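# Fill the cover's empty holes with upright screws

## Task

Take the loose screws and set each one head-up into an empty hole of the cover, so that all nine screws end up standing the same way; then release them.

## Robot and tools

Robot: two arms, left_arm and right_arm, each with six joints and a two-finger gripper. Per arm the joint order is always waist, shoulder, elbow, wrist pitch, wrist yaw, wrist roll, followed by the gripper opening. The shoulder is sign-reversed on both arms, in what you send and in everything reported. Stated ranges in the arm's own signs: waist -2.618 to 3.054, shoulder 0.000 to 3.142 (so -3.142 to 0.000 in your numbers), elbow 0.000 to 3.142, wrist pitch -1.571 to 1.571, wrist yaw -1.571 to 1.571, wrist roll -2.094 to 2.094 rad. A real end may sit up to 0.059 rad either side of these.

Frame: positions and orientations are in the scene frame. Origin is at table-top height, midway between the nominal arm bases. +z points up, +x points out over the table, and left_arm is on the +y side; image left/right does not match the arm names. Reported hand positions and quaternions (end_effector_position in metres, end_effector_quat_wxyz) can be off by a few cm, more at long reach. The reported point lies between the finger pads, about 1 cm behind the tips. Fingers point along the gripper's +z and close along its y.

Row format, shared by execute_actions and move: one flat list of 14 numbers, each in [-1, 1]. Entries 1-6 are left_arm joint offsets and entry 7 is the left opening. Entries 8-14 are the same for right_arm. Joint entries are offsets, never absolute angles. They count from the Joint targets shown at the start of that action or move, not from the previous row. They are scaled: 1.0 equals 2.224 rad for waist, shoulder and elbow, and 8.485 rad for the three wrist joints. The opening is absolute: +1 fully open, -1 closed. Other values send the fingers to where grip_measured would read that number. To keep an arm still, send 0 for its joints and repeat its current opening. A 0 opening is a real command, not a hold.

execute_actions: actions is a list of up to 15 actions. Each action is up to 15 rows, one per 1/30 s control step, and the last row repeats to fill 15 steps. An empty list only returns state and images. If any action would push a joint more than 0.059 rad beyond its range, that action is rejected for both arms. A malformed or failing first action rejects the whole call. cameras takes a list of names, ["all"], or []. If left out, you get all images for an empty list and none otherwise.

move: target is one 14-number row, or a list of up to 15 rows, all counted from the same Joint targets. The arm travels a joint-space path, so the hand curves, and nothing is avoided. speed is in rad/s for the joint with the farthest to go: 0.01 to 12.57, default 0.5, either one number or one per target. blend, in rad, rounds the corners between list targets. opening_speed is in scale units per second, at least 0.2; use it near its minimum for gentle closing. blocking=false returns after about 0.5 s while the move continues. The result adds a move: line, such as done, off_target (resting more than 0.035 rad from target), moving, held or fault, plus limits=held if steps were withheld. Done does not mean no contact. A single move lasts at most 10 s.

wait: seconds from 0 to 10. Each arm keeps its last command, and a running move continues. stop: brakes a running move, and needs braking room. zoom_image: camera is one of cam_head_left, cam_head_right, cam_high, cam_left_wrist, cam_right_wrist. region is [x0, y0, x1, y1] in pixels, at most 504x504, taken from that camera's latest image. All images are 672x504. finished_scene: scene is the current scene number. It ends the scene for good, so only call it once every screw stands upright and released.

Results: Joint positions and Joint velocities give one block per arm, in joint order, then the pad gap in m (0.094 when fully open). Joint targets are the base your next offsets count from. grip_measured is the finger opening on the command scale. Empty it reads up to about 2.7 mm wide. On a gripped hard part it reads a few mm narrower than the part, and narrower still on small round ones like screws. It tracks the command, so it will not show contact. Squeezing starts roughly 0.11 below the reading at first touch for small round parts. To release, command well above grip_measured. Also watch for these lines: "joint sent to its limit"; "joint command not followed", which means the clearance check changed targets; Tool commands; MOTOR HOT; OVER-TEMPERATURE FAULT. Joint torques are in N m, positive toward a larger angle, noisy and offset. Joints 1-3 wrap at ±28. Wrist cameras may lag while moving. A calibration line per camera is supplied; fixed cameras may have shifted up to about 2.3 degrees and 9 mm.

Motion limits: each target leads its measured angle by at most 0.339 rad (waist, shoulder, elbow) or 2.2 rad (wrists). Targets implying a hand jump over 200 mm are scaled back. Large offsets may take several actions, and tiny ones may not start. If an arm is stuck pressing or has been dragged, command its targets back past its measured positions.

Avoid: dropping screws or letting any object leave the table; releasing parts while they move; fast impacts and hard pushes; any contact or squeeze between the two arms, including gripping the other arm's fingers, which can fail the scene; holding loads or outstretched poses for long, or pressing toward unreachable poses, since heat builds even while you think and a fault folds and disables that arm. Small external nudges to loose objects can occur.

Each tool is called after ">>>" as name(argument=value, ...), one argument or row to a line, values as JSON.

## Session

>>> execute_actions(
  actions=[],
)

Scene clock: 0.00 s.
left_arm: end_effector_position=(+0.3510, +0.3757, +0.1243) grip_measured=+1.000 end_effector_quat_wxyz=(+0.661, -0.080, +0.745, +0.038) | right_arm: end_effector_position=(+0.4086, -0.2173, +0.1366) grip_measured=+1.000 end_effector_quat_wxyz=(+0.662, +0.000, +0.749, -0.028)
Joint positions: left_arm=[-0.022 -1.574 0.209 1.238 -0.212 -0.076 0.094] | right_arm=[0.094 -1.514 0.253 1.136 0.144 -0.025 0.094]
Joint velocities: within noise
Joint torques (N m): no reading
Heat: left arm: 31 °C; right arm: 32 °C.
Joint targets: left_arm=[-0.022 -1.571 0.213 1.232 -0.212 -0.076] | right_arm=[0.094 -1.510 0.257 1.130 0.144 -0.025]
Tool commands: left_gripper/opening=+1.0 right_gripper/opening=+1.0
camera_calibration:
cam_left_wrist: T_world_to_cam=[[0.182134, -0.980769, 0.0701326, 0.296312], [-0.506181, -0.154671, -0.848444, 0.380214], [0.842976, 0.119031, -0.524618, -0.187189], [0, 0, 0, 1]] pos_world=[0.296284, 0.371703, 0.203607]
cam_right_wrist: T_world_to_cam=[[-0.0304577, -0.998852, 0.0369799, -0.210235], [-0.528758, -0.0152953, -0.848635, 0.37019], [0.848226, -0.0454009, -0.527685, -0.195848], [0, 0, 0, 1]] pos_world=[0.355461, -0.213223, 0.218584]

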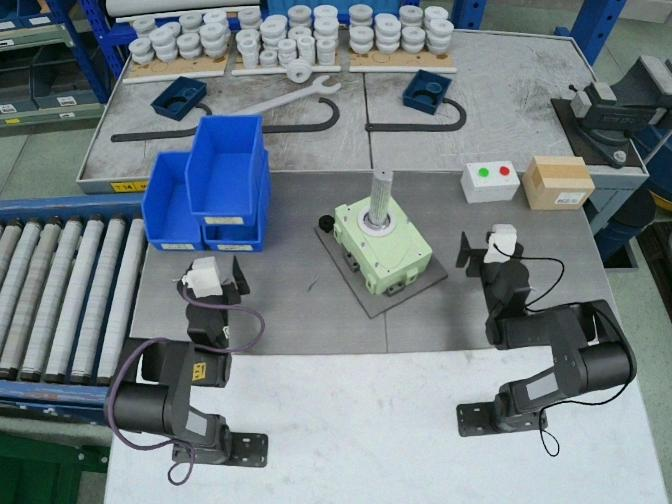

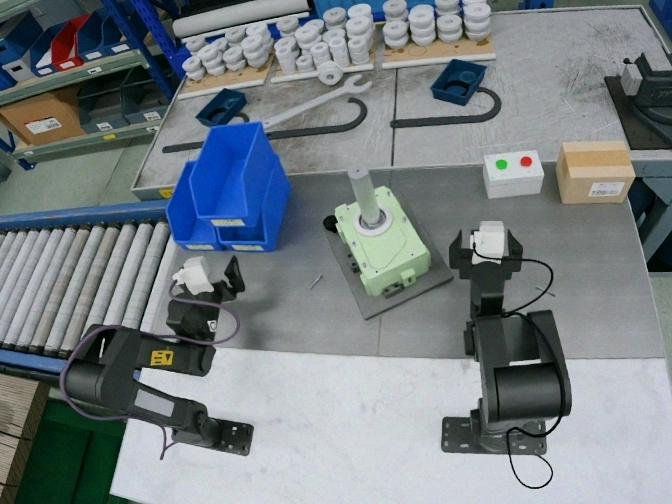

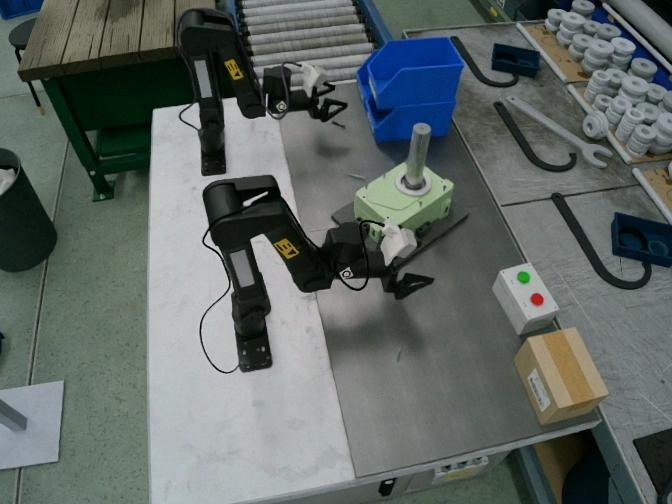

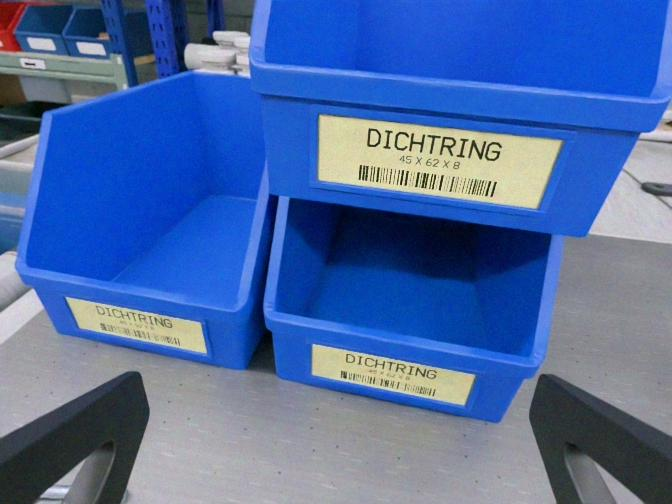

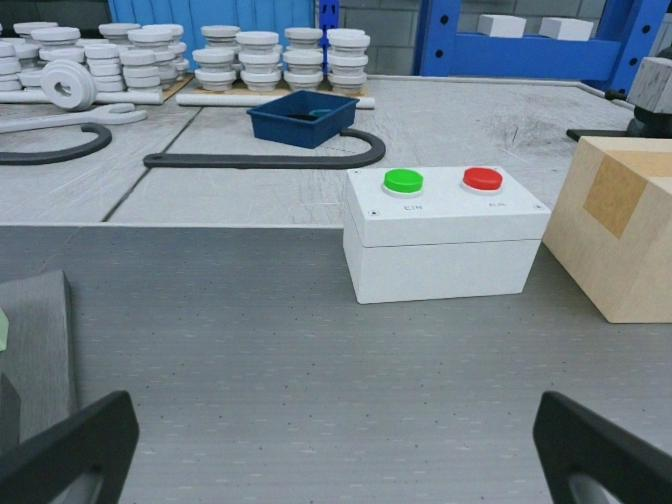

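>>> zoom_image(
  camera="cam_head_left",
  region=[310, 160, 460, 320],
)

>>> zoom_image(
  camera="cam_head_right",
  region=[310, 160, 460, 320],
)

>>> zoom_image(
  camera="cam_high",
  region=[320, 120, 480, 260],
)

>>> zoom_image(
  camera="cam_head_left",
  region=[220, 230, 340, 330],
)

>>> zoom_image(
  camera="cam_head_right",
  region=[230, 240, 340, 330],
)

>>> zoom_image(
  camera="cam_head_right",
  region=[480, 250, 580, 340],
)

>>> zoom_image(
  camera="cam_high",
  region=[310, 90, 390, 200],
)

>>> zoom_image(
  camera="cam_high",
  region=[360, 310, 440, 390],
)

Scaled by 3.150 from the camera's 672x504 image, which has a finer 960x720 frame.

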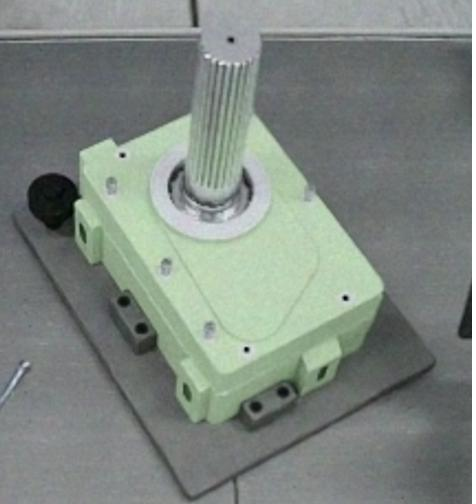

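Scaled by 3.150 from the camera's 672x504 image, which has a finer 960x720 frame.

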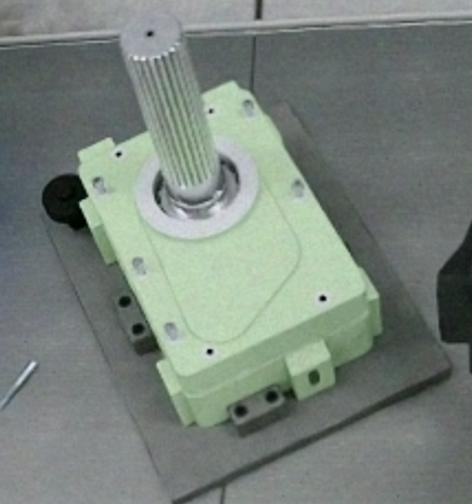

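Scaled by 3.150 from the camera's 672x504 image, which has a finer 960x720 frame.

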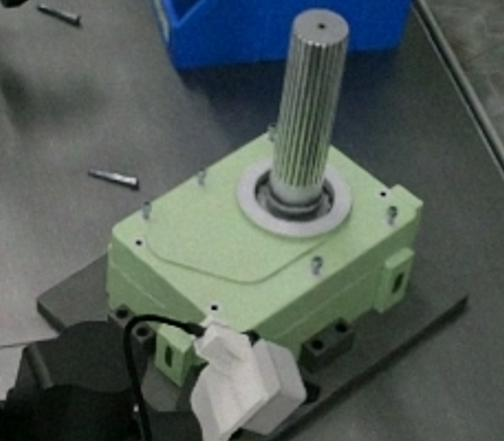

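Scaled by 4.200 from the camera's 672x504 image, which has a finer 960x720 frame.

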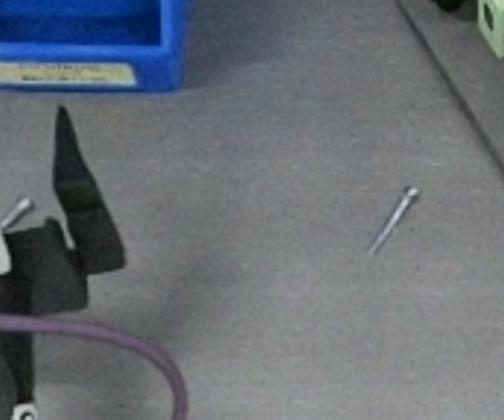

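Scaled by 4.582 from the camera's 672x504 image, which has a finer 960x720 frame.

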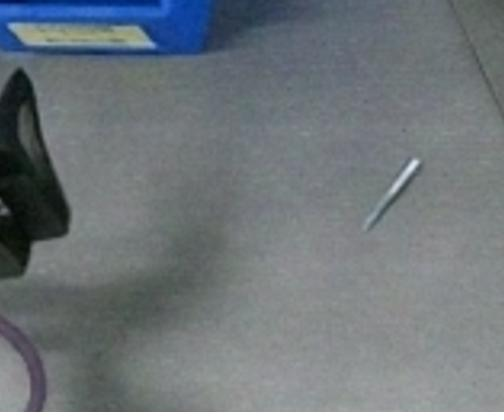

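Scaled by 5.040 from the camera's 672x504 image, which has a finer 960x720 frame.

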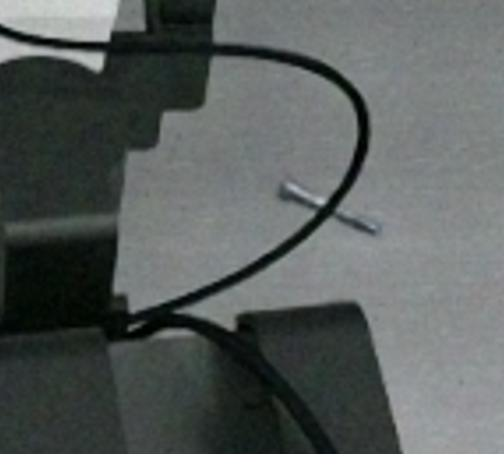

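Scaled by 4.582 from the camera's 672x504 image, which has a finer 960x720 frame.

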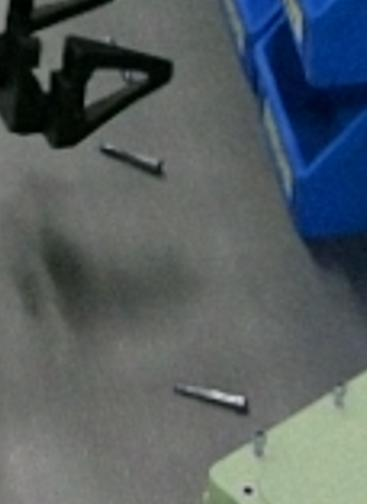

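Scaled by 6.300 from the camera's 672x504 image, which has a finer 960x720 frame.

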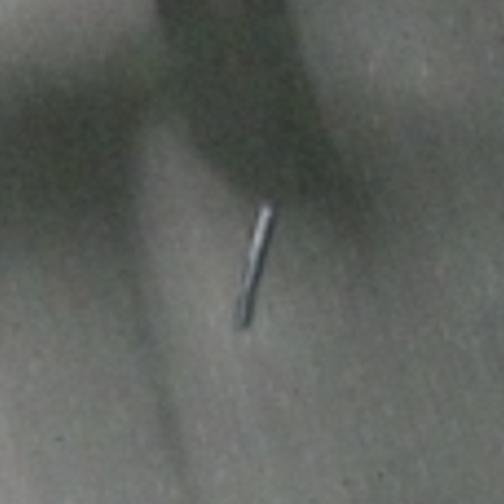

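>>> move(
  target=[0.0,0.077,0.4888,-0.2513,0.025,0.009,0.2,-0.2,0.0495,0.469,-0.2392,-0.017,0.003,0.2],
  speed=0.9,
  cameras=["all"],
)

>>> zoom_image(
  camera="cam_head_right",
  region=[190, 220, 340, 340],
)

>>> zoom_image(
  camera="cam_high",
  region=[310, 90, 470, 250],
)

>>> zoom_image(
  camera="cam_head_left",
  region=[180, 220, 330, 340],
)

>>> zoom_image(
  camera="cam_head_right",
  region=[430, 220, 600, 350],
)

Scene clock: 43.40 s.
left_arm: end_effector_position=(+0.3368, +0.3403, +0.1913) grip_measured=+0.203 end_effector_quat_wxyz=(+0.269, +0.018, +0.963, -0.004) | right_arm: end_effector_position=(+0.3644, -0.3505, +0.1880) grip_measured=+0.202 end_effector_quat_wxyz=(+0.259, +0.160, +0.951, -0.047)
Joint positions: left_arm=[-0.022 -1.419 1.275 -0.882 -0.008 -0.01 0.057] | right_arm=[-0.345 -1.422 1.27 -0.886 0.005 -0.005 0.056]
Joint torques (N m): left_arm=[-0.1 7.72 8.16 1.16 0.04 0.11] | right_arm=[-0.38 7.88 8.81 1.08 -0.06 0.07]
Heat: left arm: 34 °C; right arm: 33 °C.
Joint targets: left_arm=[-0.022 -1.399 1.300 -0.900 0.000 0.000] | right_arm=[-0.350 -1.400 1.301 -0.900 0.000 0.000]
move: done
camera_calibration:
cam_left_wrist: T_world_to_cam=[[-0.0117297, -0.999931, 0.000731739, 0.344653], [-0.993295, 0.0115677, -0.115029, 0.391514], [0.115012, -0.00207608, -0.993362, 0.240226], [0, 0, 0, 1]] pos_world=[0.365303, 0.340599, 0.283414]
cam_right_wrist: T_world_to_cam=[[-0.329852, -0.944031, -0.00175, -0.21082], [-0.939189, 0.328346, -0.100567, 0.51777], [0.0955127, -0.0315285, -0.994929, 0.229711], [0, 0, 0, 1]] pos_world=[0.394804, -0.361786, 0.280247]

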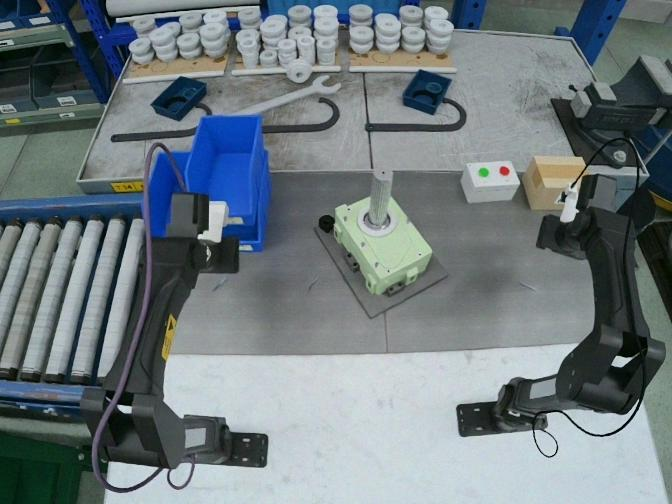

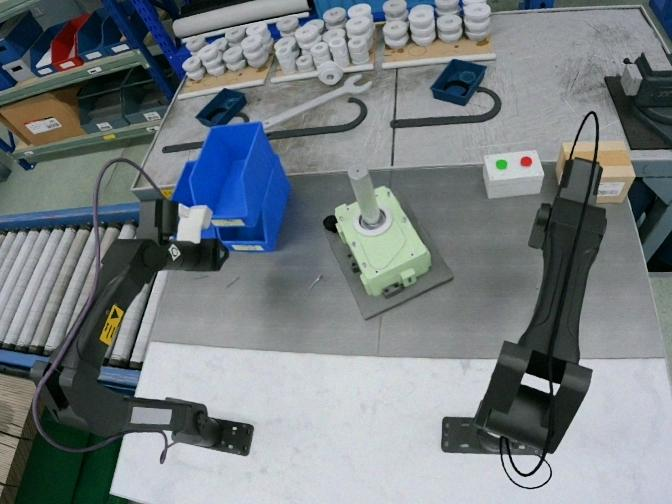

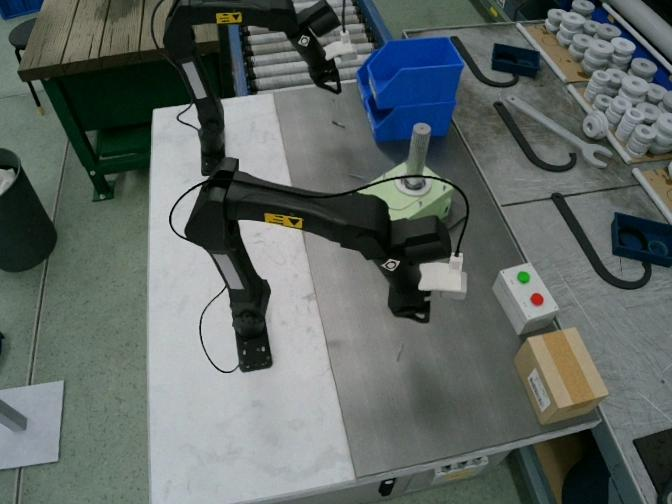

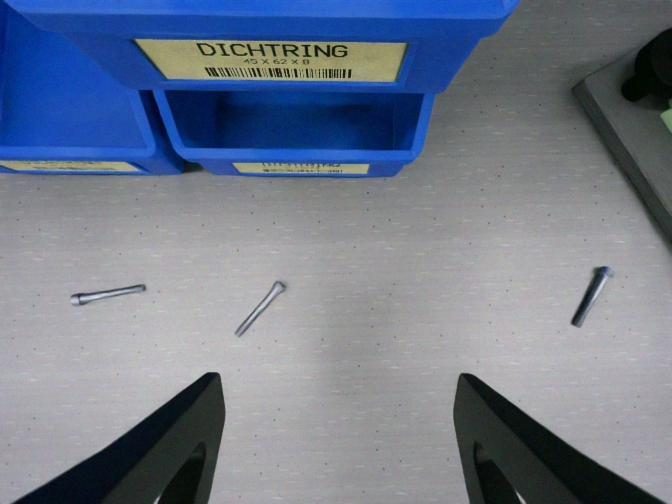

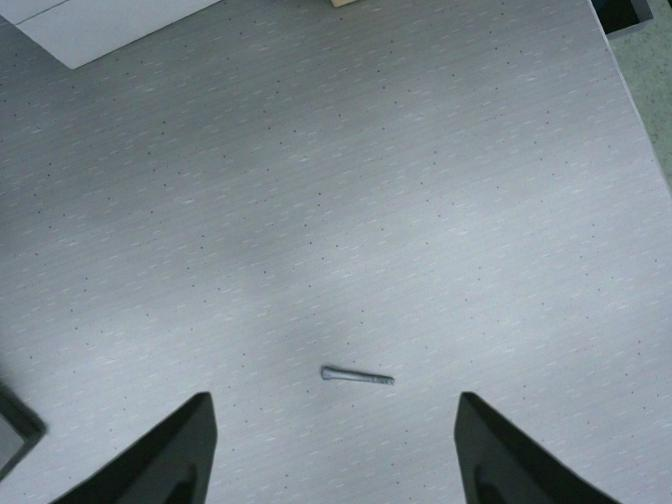

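Scaled by 3.360 from the camera's 672x504 image, which has a finer 960x720 frame.

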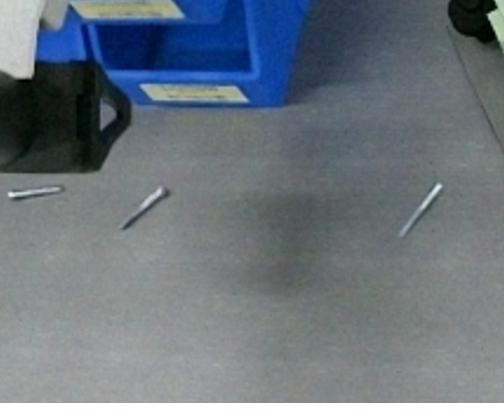

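Scaled by 3.150 from the camera's 672x504 image, which has a finer 960x720 frame.

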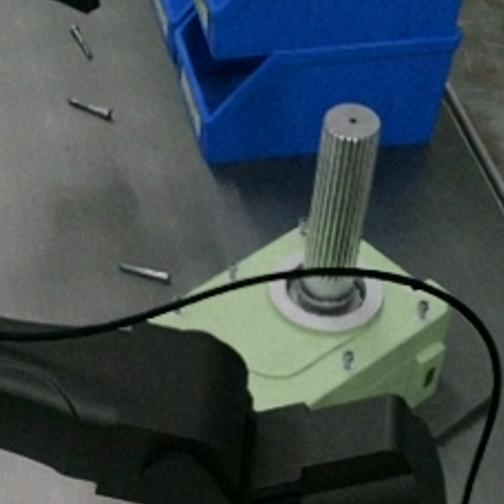

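Scaled by 3.360 from the camera's 672x504 image, which has a finer 960x720 frame.

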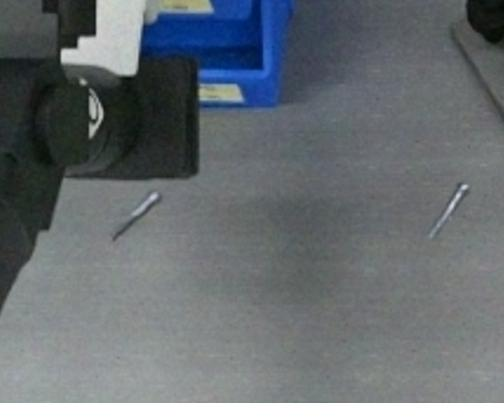

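Scaled by 2.965 from the camera's 672x504 image, which has a finer 960x720 frame.

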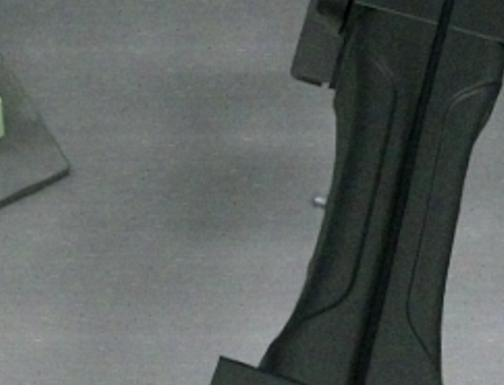

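>>> move(
  target=[0,0,0,0,0,0,0.2,0.0452,-0.2424,0.0625,-0.0283,0.0301,-0.1575,0.2],
  speed=0.7,
  cameras=["cam_right_wrist"],
)

Scene clock: 140.77 s.
left_arm: end_effector_position=(+0.3366, +0.3403, +0.1911) grip_measured=+0.203 end_effector_quat_wxyz=(+0.268, +0.018, +0.963, -0.004) | right_arm: end_effector_position=(+0.3431, -0.3573, +0.0580) grip_measured=+0.202 end_effector_quat_wxyz=(-0.110, -0.513, +0.848, -0.067)
Joint positions: left_arm=[-0.022 -1.419 1.275 -0.883 -0.008 -0.009 0.057] | right_arm=[-0.257 -1.917 1.41 -1.124 0.252 -1.329 0.056]
Joint torques (N m): left_arm=[0.01 7.64 8.27 1.14 0.09 0.1] | right_arm=[0.55 7.92 7.75 -0.26 0.13 -0.09]
Heat: left arm: 33 °C; right arm: 34 °C.
Joint targets: left_arm=[-0.022 -1.399 1.300 -0.900 0.000 0.001] | right_arm=[-0.250 -1.939 1.439 -1.140 0.255 -1.336]
move: done
camera_calibration:
cam_right_wrist: T_world_to_cam=[[0.882763, -0.469784, -0.00569425, -0.470901], [-0.358507, -0.681398, 0.638098, -0.115974], [-0.303648, -0.561248, -0.769934, 0.0368608], [0, 0, 0, 1]] pos_world=[0.385309, -0.279558, 0.0997017]
Images, in order (width x height): cam_right_wrist 672x504.

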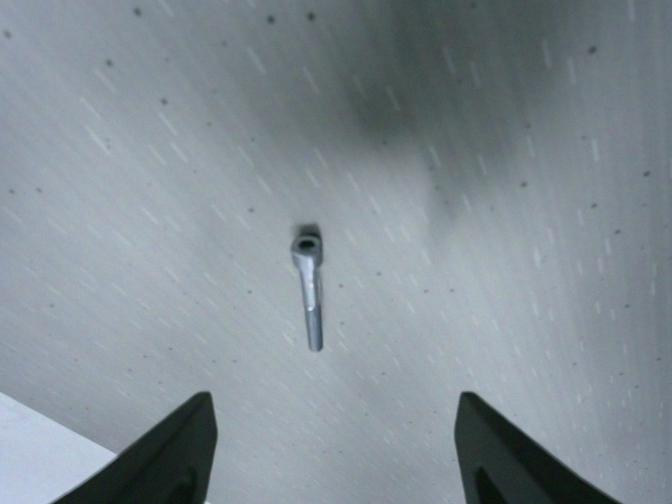

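>>> move(
  target=[0,0,0,0,0,0,0.2,0.0094,-0.0103,-0.0719,0.0193,0,0,0.2],
  speed=0.25,
  cameras=["cam_right_wrist"],
)

Scene clock: 162.20 s.
left_arm: end_effector_position=(+0.3366, +0.3403, +0.1911) grip_measured=+0.203 end_effector_quat_wxyz=(+0.268, +0.018, +0.963, -0.004) | right_arm: end_effector_position=(+0.3413, -0.3500, +0.0241) grip_measured=+0.202 end_effector_quat_wxyz=(-0.108, -0.522, +0.843, -0.071)
Joint positions: left_arm=[-0.022 -1.419 1.275 -0.883 -0.008 -0.009 0.057] | right_arm=[-0.236 -1.938 1.297 -0.985 0.253 -1.331 0.056]
Joint torques (N m): left_arm=[-0.08 7.76 8.18 1.17 0.11 0.07] | right_arm=[0.58 7.75 4.1 0.1 0.15 -0.06]
Heat: left arm: 33 °C; right arm: 35 °C.
Joint targets: left_arm=[-0.022 -1.399 1.300 -0.900 0.000 0.001] | right_arm=[-0.229 -1.962 1.280 -0.976 0.255 -1.336]
move: done
camera_calibration:
cam_right_wrist: T_world_to_cam=[[0.892838, -0.450377, -0.00014375, -0.462819], [-0.346755, -0.687619, 0.637919, -0.0961598], [-0.287403, -0.569509, -0.770103, 0.00588546], [0, 0, 0, 1]] pos_world=[0.38157, -0.271212, 0.0658081]
Images, in order (width x height): cam_right_wrist 672x504.

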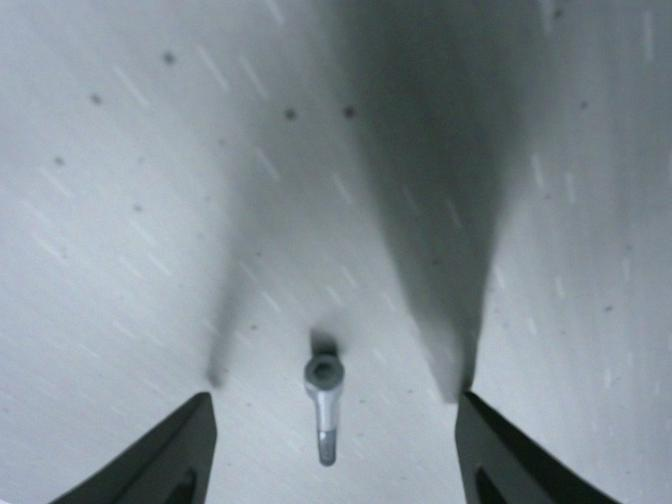

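>>> move(
  target=[0,0,0,0,0,0,0.2,0,0,0,0,0,0,-1],
  opening_speed=0.8,
  cameras=["cam_right_wrist"],
)

>>> zoom_image(
  camera="cam_right_wrist",
  region=[220, 320, 460, 504],
)

Scene clock: 170.93 s.
left_arm: end_effector_position=(+0.3366, +0.3403, +0.1911) grip_measured=+0.203 end_effector_quat_wxyz=(+0.268, +0.018, +0.963, -0.004) | right_arm: end_effector_position=(+0.3415, -0.3501, +0.0241) grip_measured=-0.945 end_effector_quat_wxyz=(-0.108, -0.522, +0.843, -0.071)
Joint positions: left_arm=[-0.022 -1.419 1.275 -0.883 -0.008 -0.009 0.057] | right_arm=[-0.236 -1.938 1.297 -0.984 0.254 -1.331 0.003]
Joint torques (N m): left_arm=[0.06 7.73 8.29 1.18 0.07 0.08] | right_arm=[0.58 7.73 4.1 0.06 0.15 -0.05]
Heat: left arm: 33 °C; right arm: 35 °C.
Joint targets: left_arm=[-0.022 -1.399 1.300 -0.900 0.000 0.001] | right_arm=[-0.229 -1.962 1.280 -0.976 0.255 -1.336]
move: done
camera_calibration:
cam_right_wrist: T_world_to_cam=[[0.893167, -0.449725, 0.000529934, -0.462943], [-0.346579, -0.687565, 0.638073, -0.0962557], [-0.286593, -0.57009, -0.769975, 0.00538303], [0, 0, 0, 1]] pos_world=[0.381668, -0.27131, 0.0658083]
Images, in order (width x height): cam_right_wrist 672x504.

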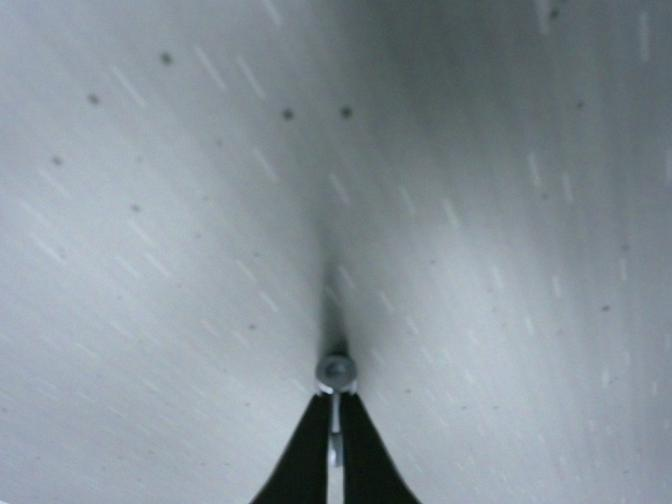

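Scaled by 2.100 from the camera's 672x504 image, which has a finer 960x720 frame.

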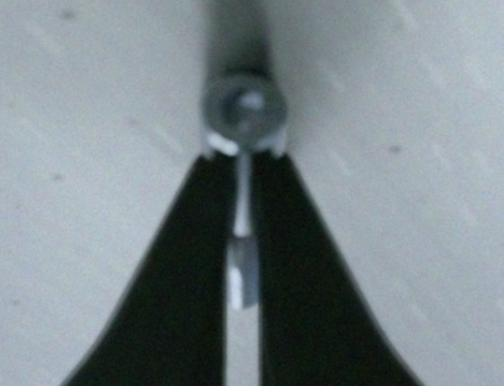

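>>> move(
  target=[
    [0,0,0,0,0,0,0.2,0,0.1178,0.054,-0.0264,0,0,-1],
    [0,0,0,0,0,0,0.2,0.1929,0.455,-0.3282,0.1315,-0.0301,0.1575,-1],
    [0,0,0,0,0,0,0.2,0.3058,0.3891,-0.3372,0.1504,-0.0301,0.1575,-1],
  ],
  speed=[0.4,0.9,0.5],
  cameras=["cam_right_wrist","cam_head_left","cam_head_right"],
)

>>> zoom_image(
  camera="cam_right_wrist",
  region=[220, 320, 460, 504],
)

>>> zoom_image(
  camera="cam_head_left",
  region=[370, 210, 450, 290],
)

>>> zoom_image(
  camera="cam_head_right",
  region=[360, 210, 440, 290],
)

Scene clock: 199.80 s.
left_arm: end_effector_position=(+0.3366, +0.3403, +0.1911) grip_measured=+0.203 end_effector_quat_wxyz=(+0.268, +0.018, +0.963, -0.004) | right_arm: end_effector_position=(+0.3672, -0.0644, +0.2169) grip_measured=-0.949 end_effector_quat_wxyz=(+0.598, -0.180, +0.769, +0.137)
Joint positions: left_arm=[-0.022 -1.419 1.275 -0.883 -0.008 -0.009 0.057] | right_arm=[0.447 -1.09 0.551 0.289 0 -0.005 0.002]
Joint torques (N m): left_arm=[-0.08 7.66 8.34 1.16 0.1 0.08] | right_arm=[0.36 2.86 5.53 2.25 -0.02 0.06]
Heat: left arm: 33 °C; right arm: 35 °C.
Joint targets: left_arm=[-0.022 -1.399 1.300 -0.900 0.000 0.001] | right_arm=[0.451 -1.097 0.530 0.300 0.000 0.000]
move: done
camera_calibration:
cam_right_wrist: T_world_to_cam=[[0.445201, -0.89543, -0.00134458, -0.221292], [-0.565421, -0.279958, -0.775836, 0.399441], [0.69433, 0.346163, -0.630933, -0.00730575], [0, 0, 0, 1]] pos_world=[0.329445, -0.0837954, 0.304994]
Images, in order (width x height): cam_head_left 672x504, cam_head_right 672x504, cam_right_wrist 672x504.

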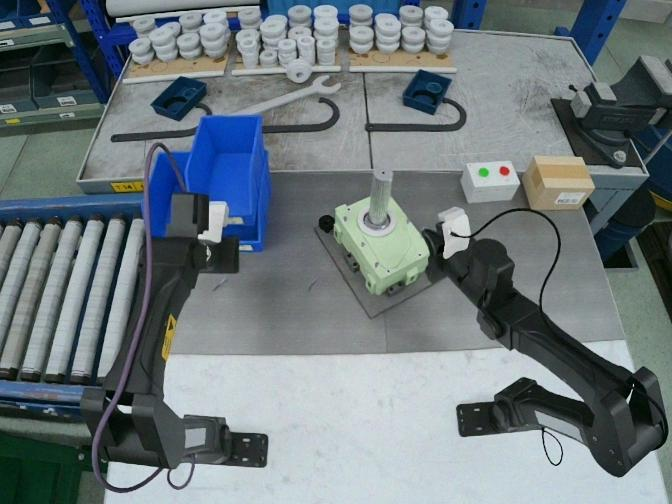

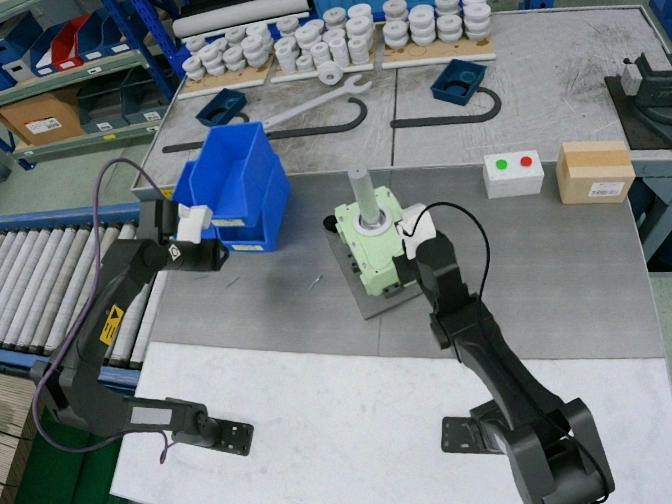

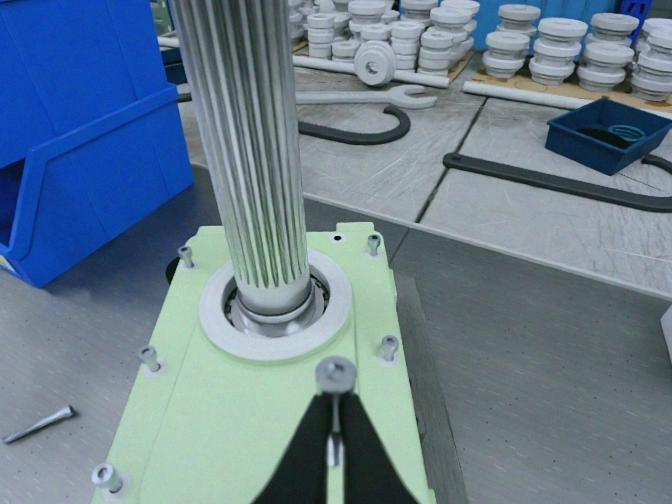

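Scaled by 2.100 from the camera's 672x504 image, which has a finer 960x720 frame.

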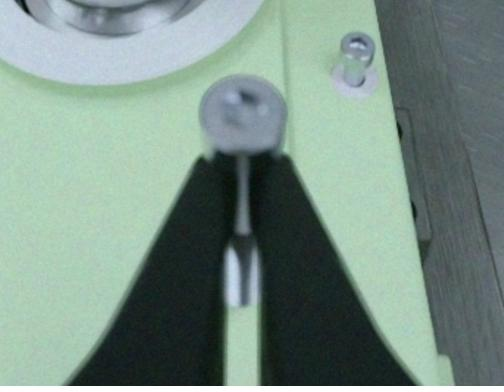

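Scaled by 6.300 from the camera's 672x504 image, which has a finer 960x720 frame.

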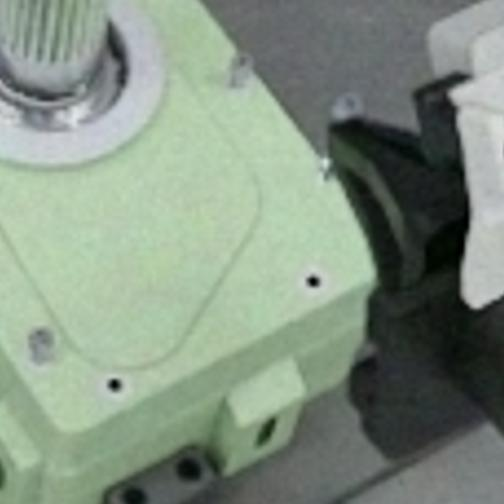

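Scaled by 6.300 from the camera's 672x504 image, which has a finer 960x720 frame.

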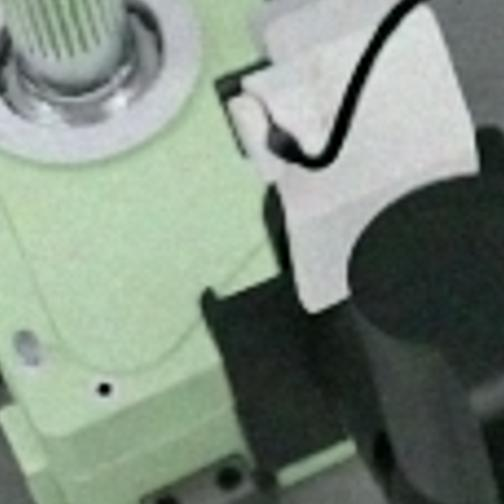

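>>> move(
  target=[0,0,0,0,0,0,0.2,-0.0117,-0.0621,-0.0836,0.0365,0,0,-1],
  speed=0.25,
  cameras=["cam_right_wrist","cam_head_left"],
)

>>> zoom_image(
  camera="cam_right_wrist",
  region=[270, 390, 420, 504],
)

>>> zoom_image(
  camera="cam_head_left",
  region=[390, 220, 440, 270],
)

Scene clock: 230.17 s.
left_arm: end_effector_position=(+0.3366, +0.3403, +0.1911) grip_measured=+0.203 end_effector_quat_wxyz=(+0.268, +0.018, +0.963, -0.004) | right_arm: end_effector_position=(+0.3657, -0.0708, +0.1554) grip_measured=-0.949 end_effector_quat_wxyz=(+0.594, -0.175, +0.774, +0.131)
Joint positions: left_arm=[-0.022 -1.419 1.275 -0.883 -0.008 -0.009 0.057] | right_arm=[0.433 -1.225 0.363 0.599 0 -0.005 0.002]
Joint torques (N m): left_arm=[-0.05 7.76 8.25 1.23 0.08 0.09] | right_arm=[-0.58 3.04 4.92 2.25 -0.02 0.07]
Heat: left arm: 33 °C; right arm: 38 °C.
Joint targets: left_arm=[-0.022 -1.399 1.300 -0.900 0.000 0.001] | right_arm=[0.425 -1.235 0.344 0.610 0.000 0.000]
move: done
camera_calibration:
cam_right_wrist: T_world_to_cam=[[0.432754, -0.90151, -0.00179042, -0.222316], [-0.578401, -0.276127, -0.767597, 0.352798], [0.691502, 0.333217, -0.64093, -0.0411935], [0, 0, 0, 1]] pos_world=[0.328753, -0.089277, 0.244007]
Images, in order (width x height): cam_head_left 672x504, cam_right_wrist 672x504.

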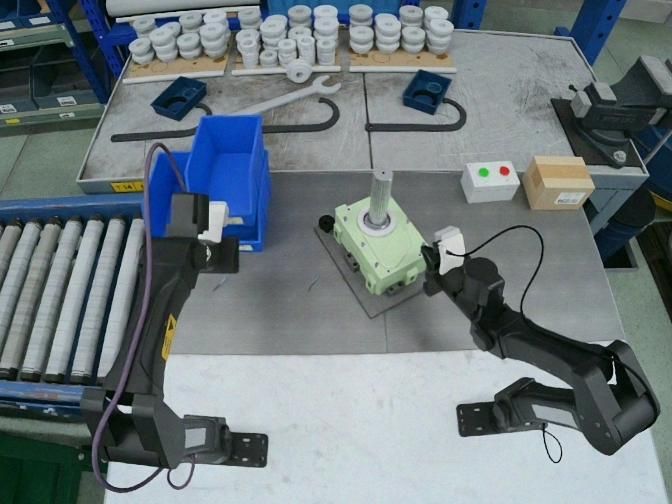

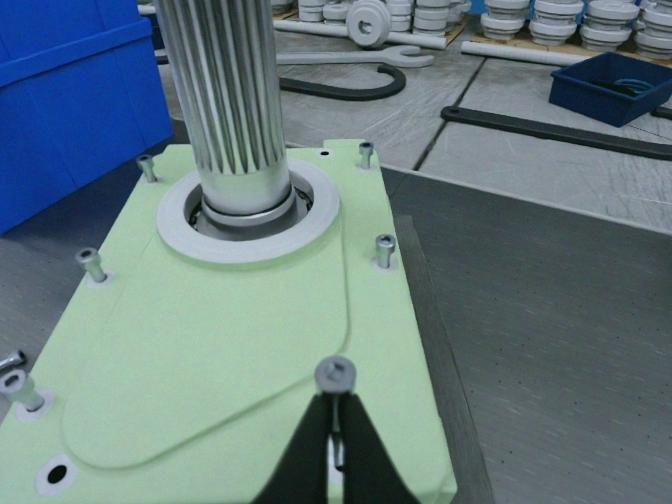

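Scaled by 3.360 from the camera's 672x504 image, which has a finer 960x720 frame.

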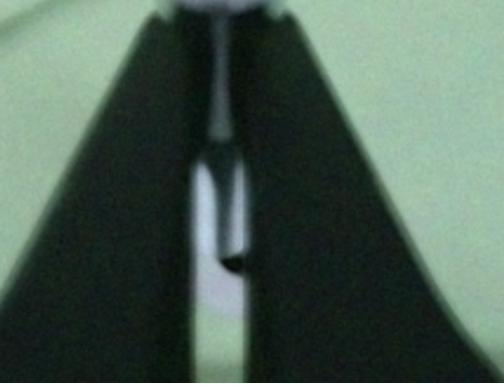

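Scaled by 10.080 from the camera's 672x504 image, which has a finer 960x720 frame.

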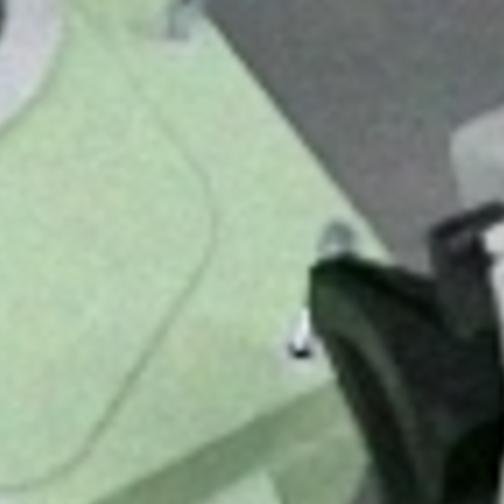

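>>> move(
  target=[0,0,0,0,0,0,0.2,-0.0018,-0.0135,0,0.0032,0,0,-1],
  speed=0.08,
  cameras=["cam_right_wrist","cam_head_left"],
)

>>> zoom_image(
  camera="cam_right_wrist",
  region=[270, 390, 420, 504],
)

>>> zoom_image(
  camera="cam_head_left",
  region=[390, 220, 440, 270],
)

Scene clock: 249.87 s.
left_arm: end_effector_position=(+0.3366, +0.3403, +0.1911) grip_measured=+0.203 end_effector_quat_wxyz=(+0.268, +0.018, +0.963, -0.004) | right_arm: end_effector_position=(+0.3689, -0.0711, +0.1519) grip_measured=-0.949 end_effector_quat_wxyz=(+0.594, -0.174, +0.775, +0.130)
Joint positions: left_arm=[-0.022 -1.419 1.275 -0.883 -0.008 -0.009 0.057] | right_arm=[0.429 -1.254 0.363 0.626 0 -0.005 0.002]
Joint torques (N m): left_arm=[-0.1 7.68 8.23 1.17 0.08 0.1] | right_arm=[-0.58 3.07 4.82 2.23 -0.01 0.07]
Heat: left arm: 33 °C; right arm: 39 °C.
Joint targets: left_arm=[-0.022 -1.399 1.300 -0.900 0.000 0.001] | right_arm=[0.421 -1.265 0.344 0.637 0.000 0.000]
move: done
camera_calibration:
cam_right_wrist: T_world_to_cam=[[0.428949, -0.903327, -0.00186748, -0.222674], [-0.580386, -0.274013, -0.766856, 0.352604], [0.69221, 0.330026, -0.641816, -0.0459212], [0, 0, 0, 1]] pos_world=[0.331949, -0.0893741, 0.240508]
Images, in order (width x height): cam_head_left 672x504, cam_right_wrist 672x504.

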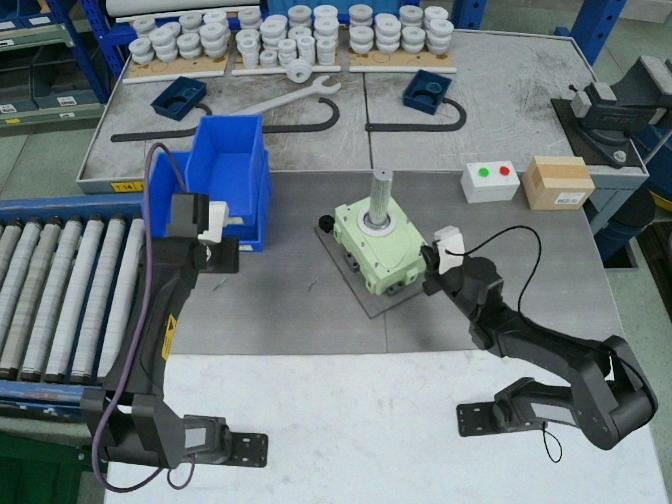

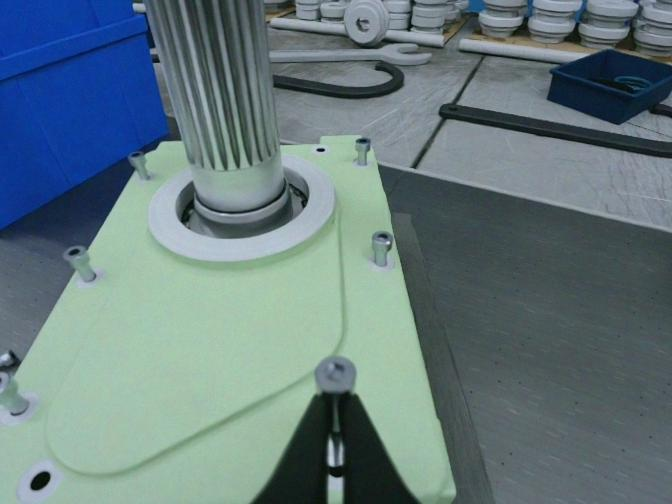

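Scaled by 3.360 from the camera's 672x504 image, which has a finer 960x720 frame.

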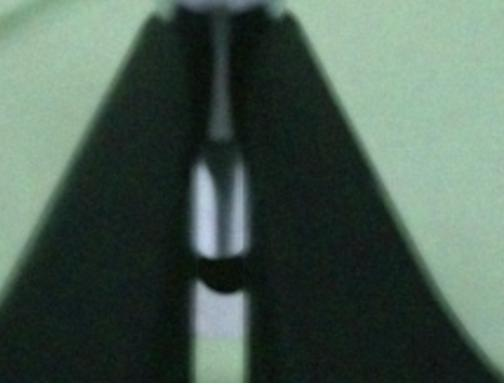

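Scaled by 10.080 from the camera's 672x504 image, which has a finer 960x720 frame.

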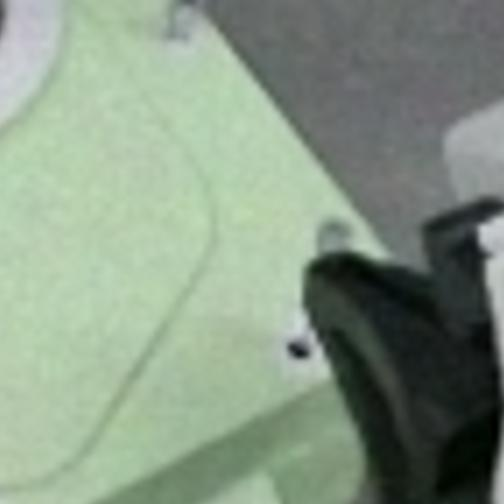

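>>> move(
  target=[0,0,0,0,0,0,0.2,-0.0005,-0.0052,-0.0036,0.0023,0,0,-1],
  speed=0.05,
  cameras=["cam_right_wrist","cam_head_left"],
)

>>> zoom_image(
  camera="cam_right_wrist",
  region=[270, 390, 420, 504],
)

>>> zoom_image(
  camera="cam_head_left",
  region=[400, 230, 430, 260],
)

Scene clock: 265.83 s.
left_arm: end_effector_position=(+0.3366, +0.3403, +0.1911) grip_measured=+0.203 end_effector_quat_wxyz=(+0.268, +0.018, +0.963, -0.004) | right_arm: end_effector_position=(+0.3690, -0.0711, +0.1493) grip_measured=-0.949 end_effector_quat_wxyz=(+0.594, -0.173, +0.775, +0.130)
Joint positions: left_arm=[-0.022 -1.419 1.275 -0.883 -0.008 -0.009 0.057] | right_arm=[0.429 -1.265 0.356 0.645 0 -0.005 0.002]
Joint torques (N m): left_arm=[0.01 7.56 8.16 1.16 0.11 0.07] | right_arm=[-0.66 3.1 4.68 2.32 -0.01 0.06]
Heat: left arm: 33 °C; right arm: 41 °C.
Joint targets: left_arm=[-0.022 -1.399 1.300 -0.900 0.000 0.001] | right_arm=[0.420 -1.276 0.336 0.656 0.000 0.000]
move: done
camera_calibration:
cam_right_wrist: T_world_to_cam=[[0.428946, -0.903328, -0.0018197, -0.22269], [-0.579814, -0.273779, -0.767373, 0.350562], [0.692691, 0.330217, -0.641199, -0.0478784], [0, 0, 0, 1]] pos_world=[0.331948, -0.0893748, 0.237907]
Images, in order (width x height): cam_head_left 672x504, cam_right_wrist 672x504.

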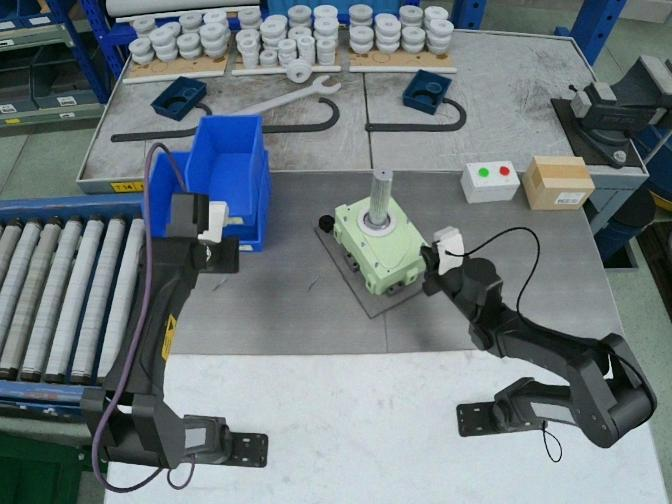

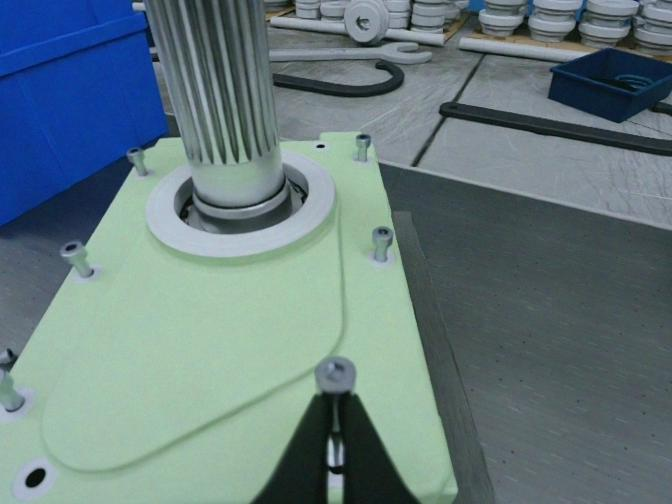

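Scaled by 3.360 from the camera's 672x504 image, which has a finer 960x720 frame.

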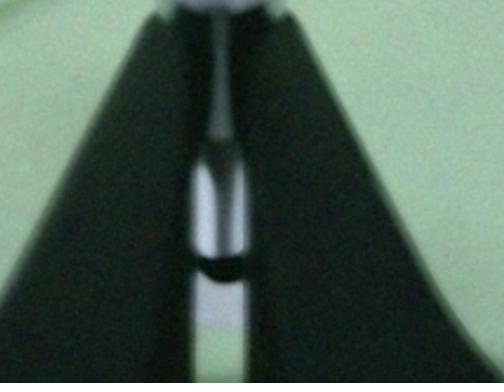

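Scaled by 16.800 from the camera's 672x504 image, which has a finer 960x720 frame.

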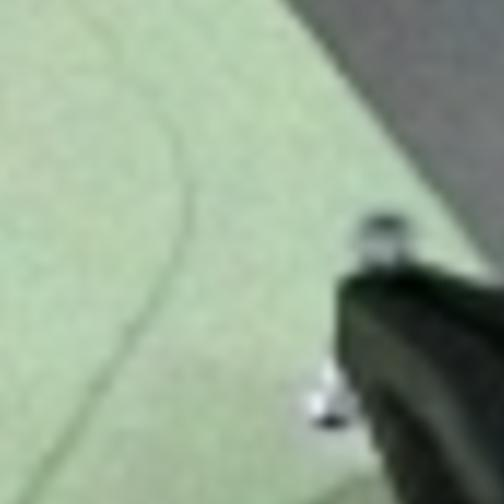

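>>> move(
  target=[0,0,0,0,0,0,0.2,0,-0.0023,-0.0031,0.0014,0,0,-1],
  speed=0.04,
  cameras=["cam_right_wrist"],
)

>>> zoom_image(
  camera="cam_right_wrist",
  region=[270, 390, 420, 504],
)

Scene clock: 277.30 s.
left_arm: end_effector_position=(+0.3366, +0.3403, +0.1911) grip_measured=+0.203 end_effector_quat_wxyz=(+0.268, +0.018, +0.963, -0.004) | right_arm: end_effector_position=(+0.3687, -0.0712, +0.1484) grip_measured=-0.949 end_effector_quat_wxyz=(+0.596, -0.173, +0.773, +0.130)
Joint positions: left_arm=[-0.022 -1.419 1.275 -0.883 -0.008 -0.009 0.057] | right_arm=[0.429 -1.27 0.35 0.66 0 -0.005 0.002]
Joint torques (N m): left_arm=[0.05 7.66 8.25 1.15 0.06 0.06] | right_arm=[-0.68 3.07 4.63 2.23 -0.02 0.06]
Heat: left arm: 33 °C; right arm: 41 °C.
Joint targets: left_arm=[-0.022 -1.399 1.300 -0.900 0.000 0.001] | right_arm=[0.420 -1.281 0.329 0.668 0.000 0.000]
move: done
camera_calibration:
cam_right_wrist: T_world_to_cam=[[0.428967, -0.903319, -0.00173726, -0.22273], [-0.577162, -0.272601, -0.769787, 0.349155], [0.69489, 0.331216, -0.638298, -0.0493267], [0, 0, 0, 1]] pos_world=[0.33134, -0.0896784, 0.236903]
Images, in order (width x height): cam_right_wrist 672x504.

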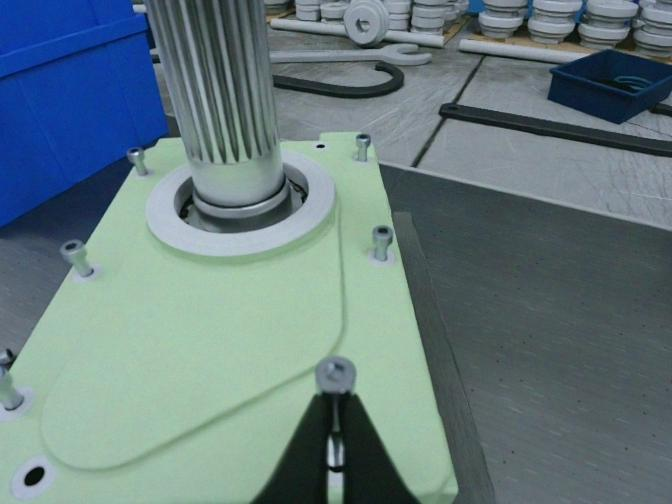

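Scaled by 3.360 from the camera's 672x504 image, which has a finer 960x720 frame.

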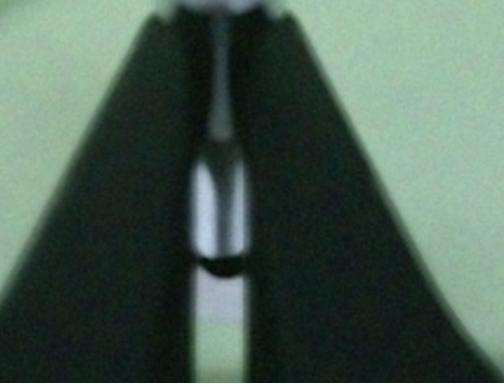

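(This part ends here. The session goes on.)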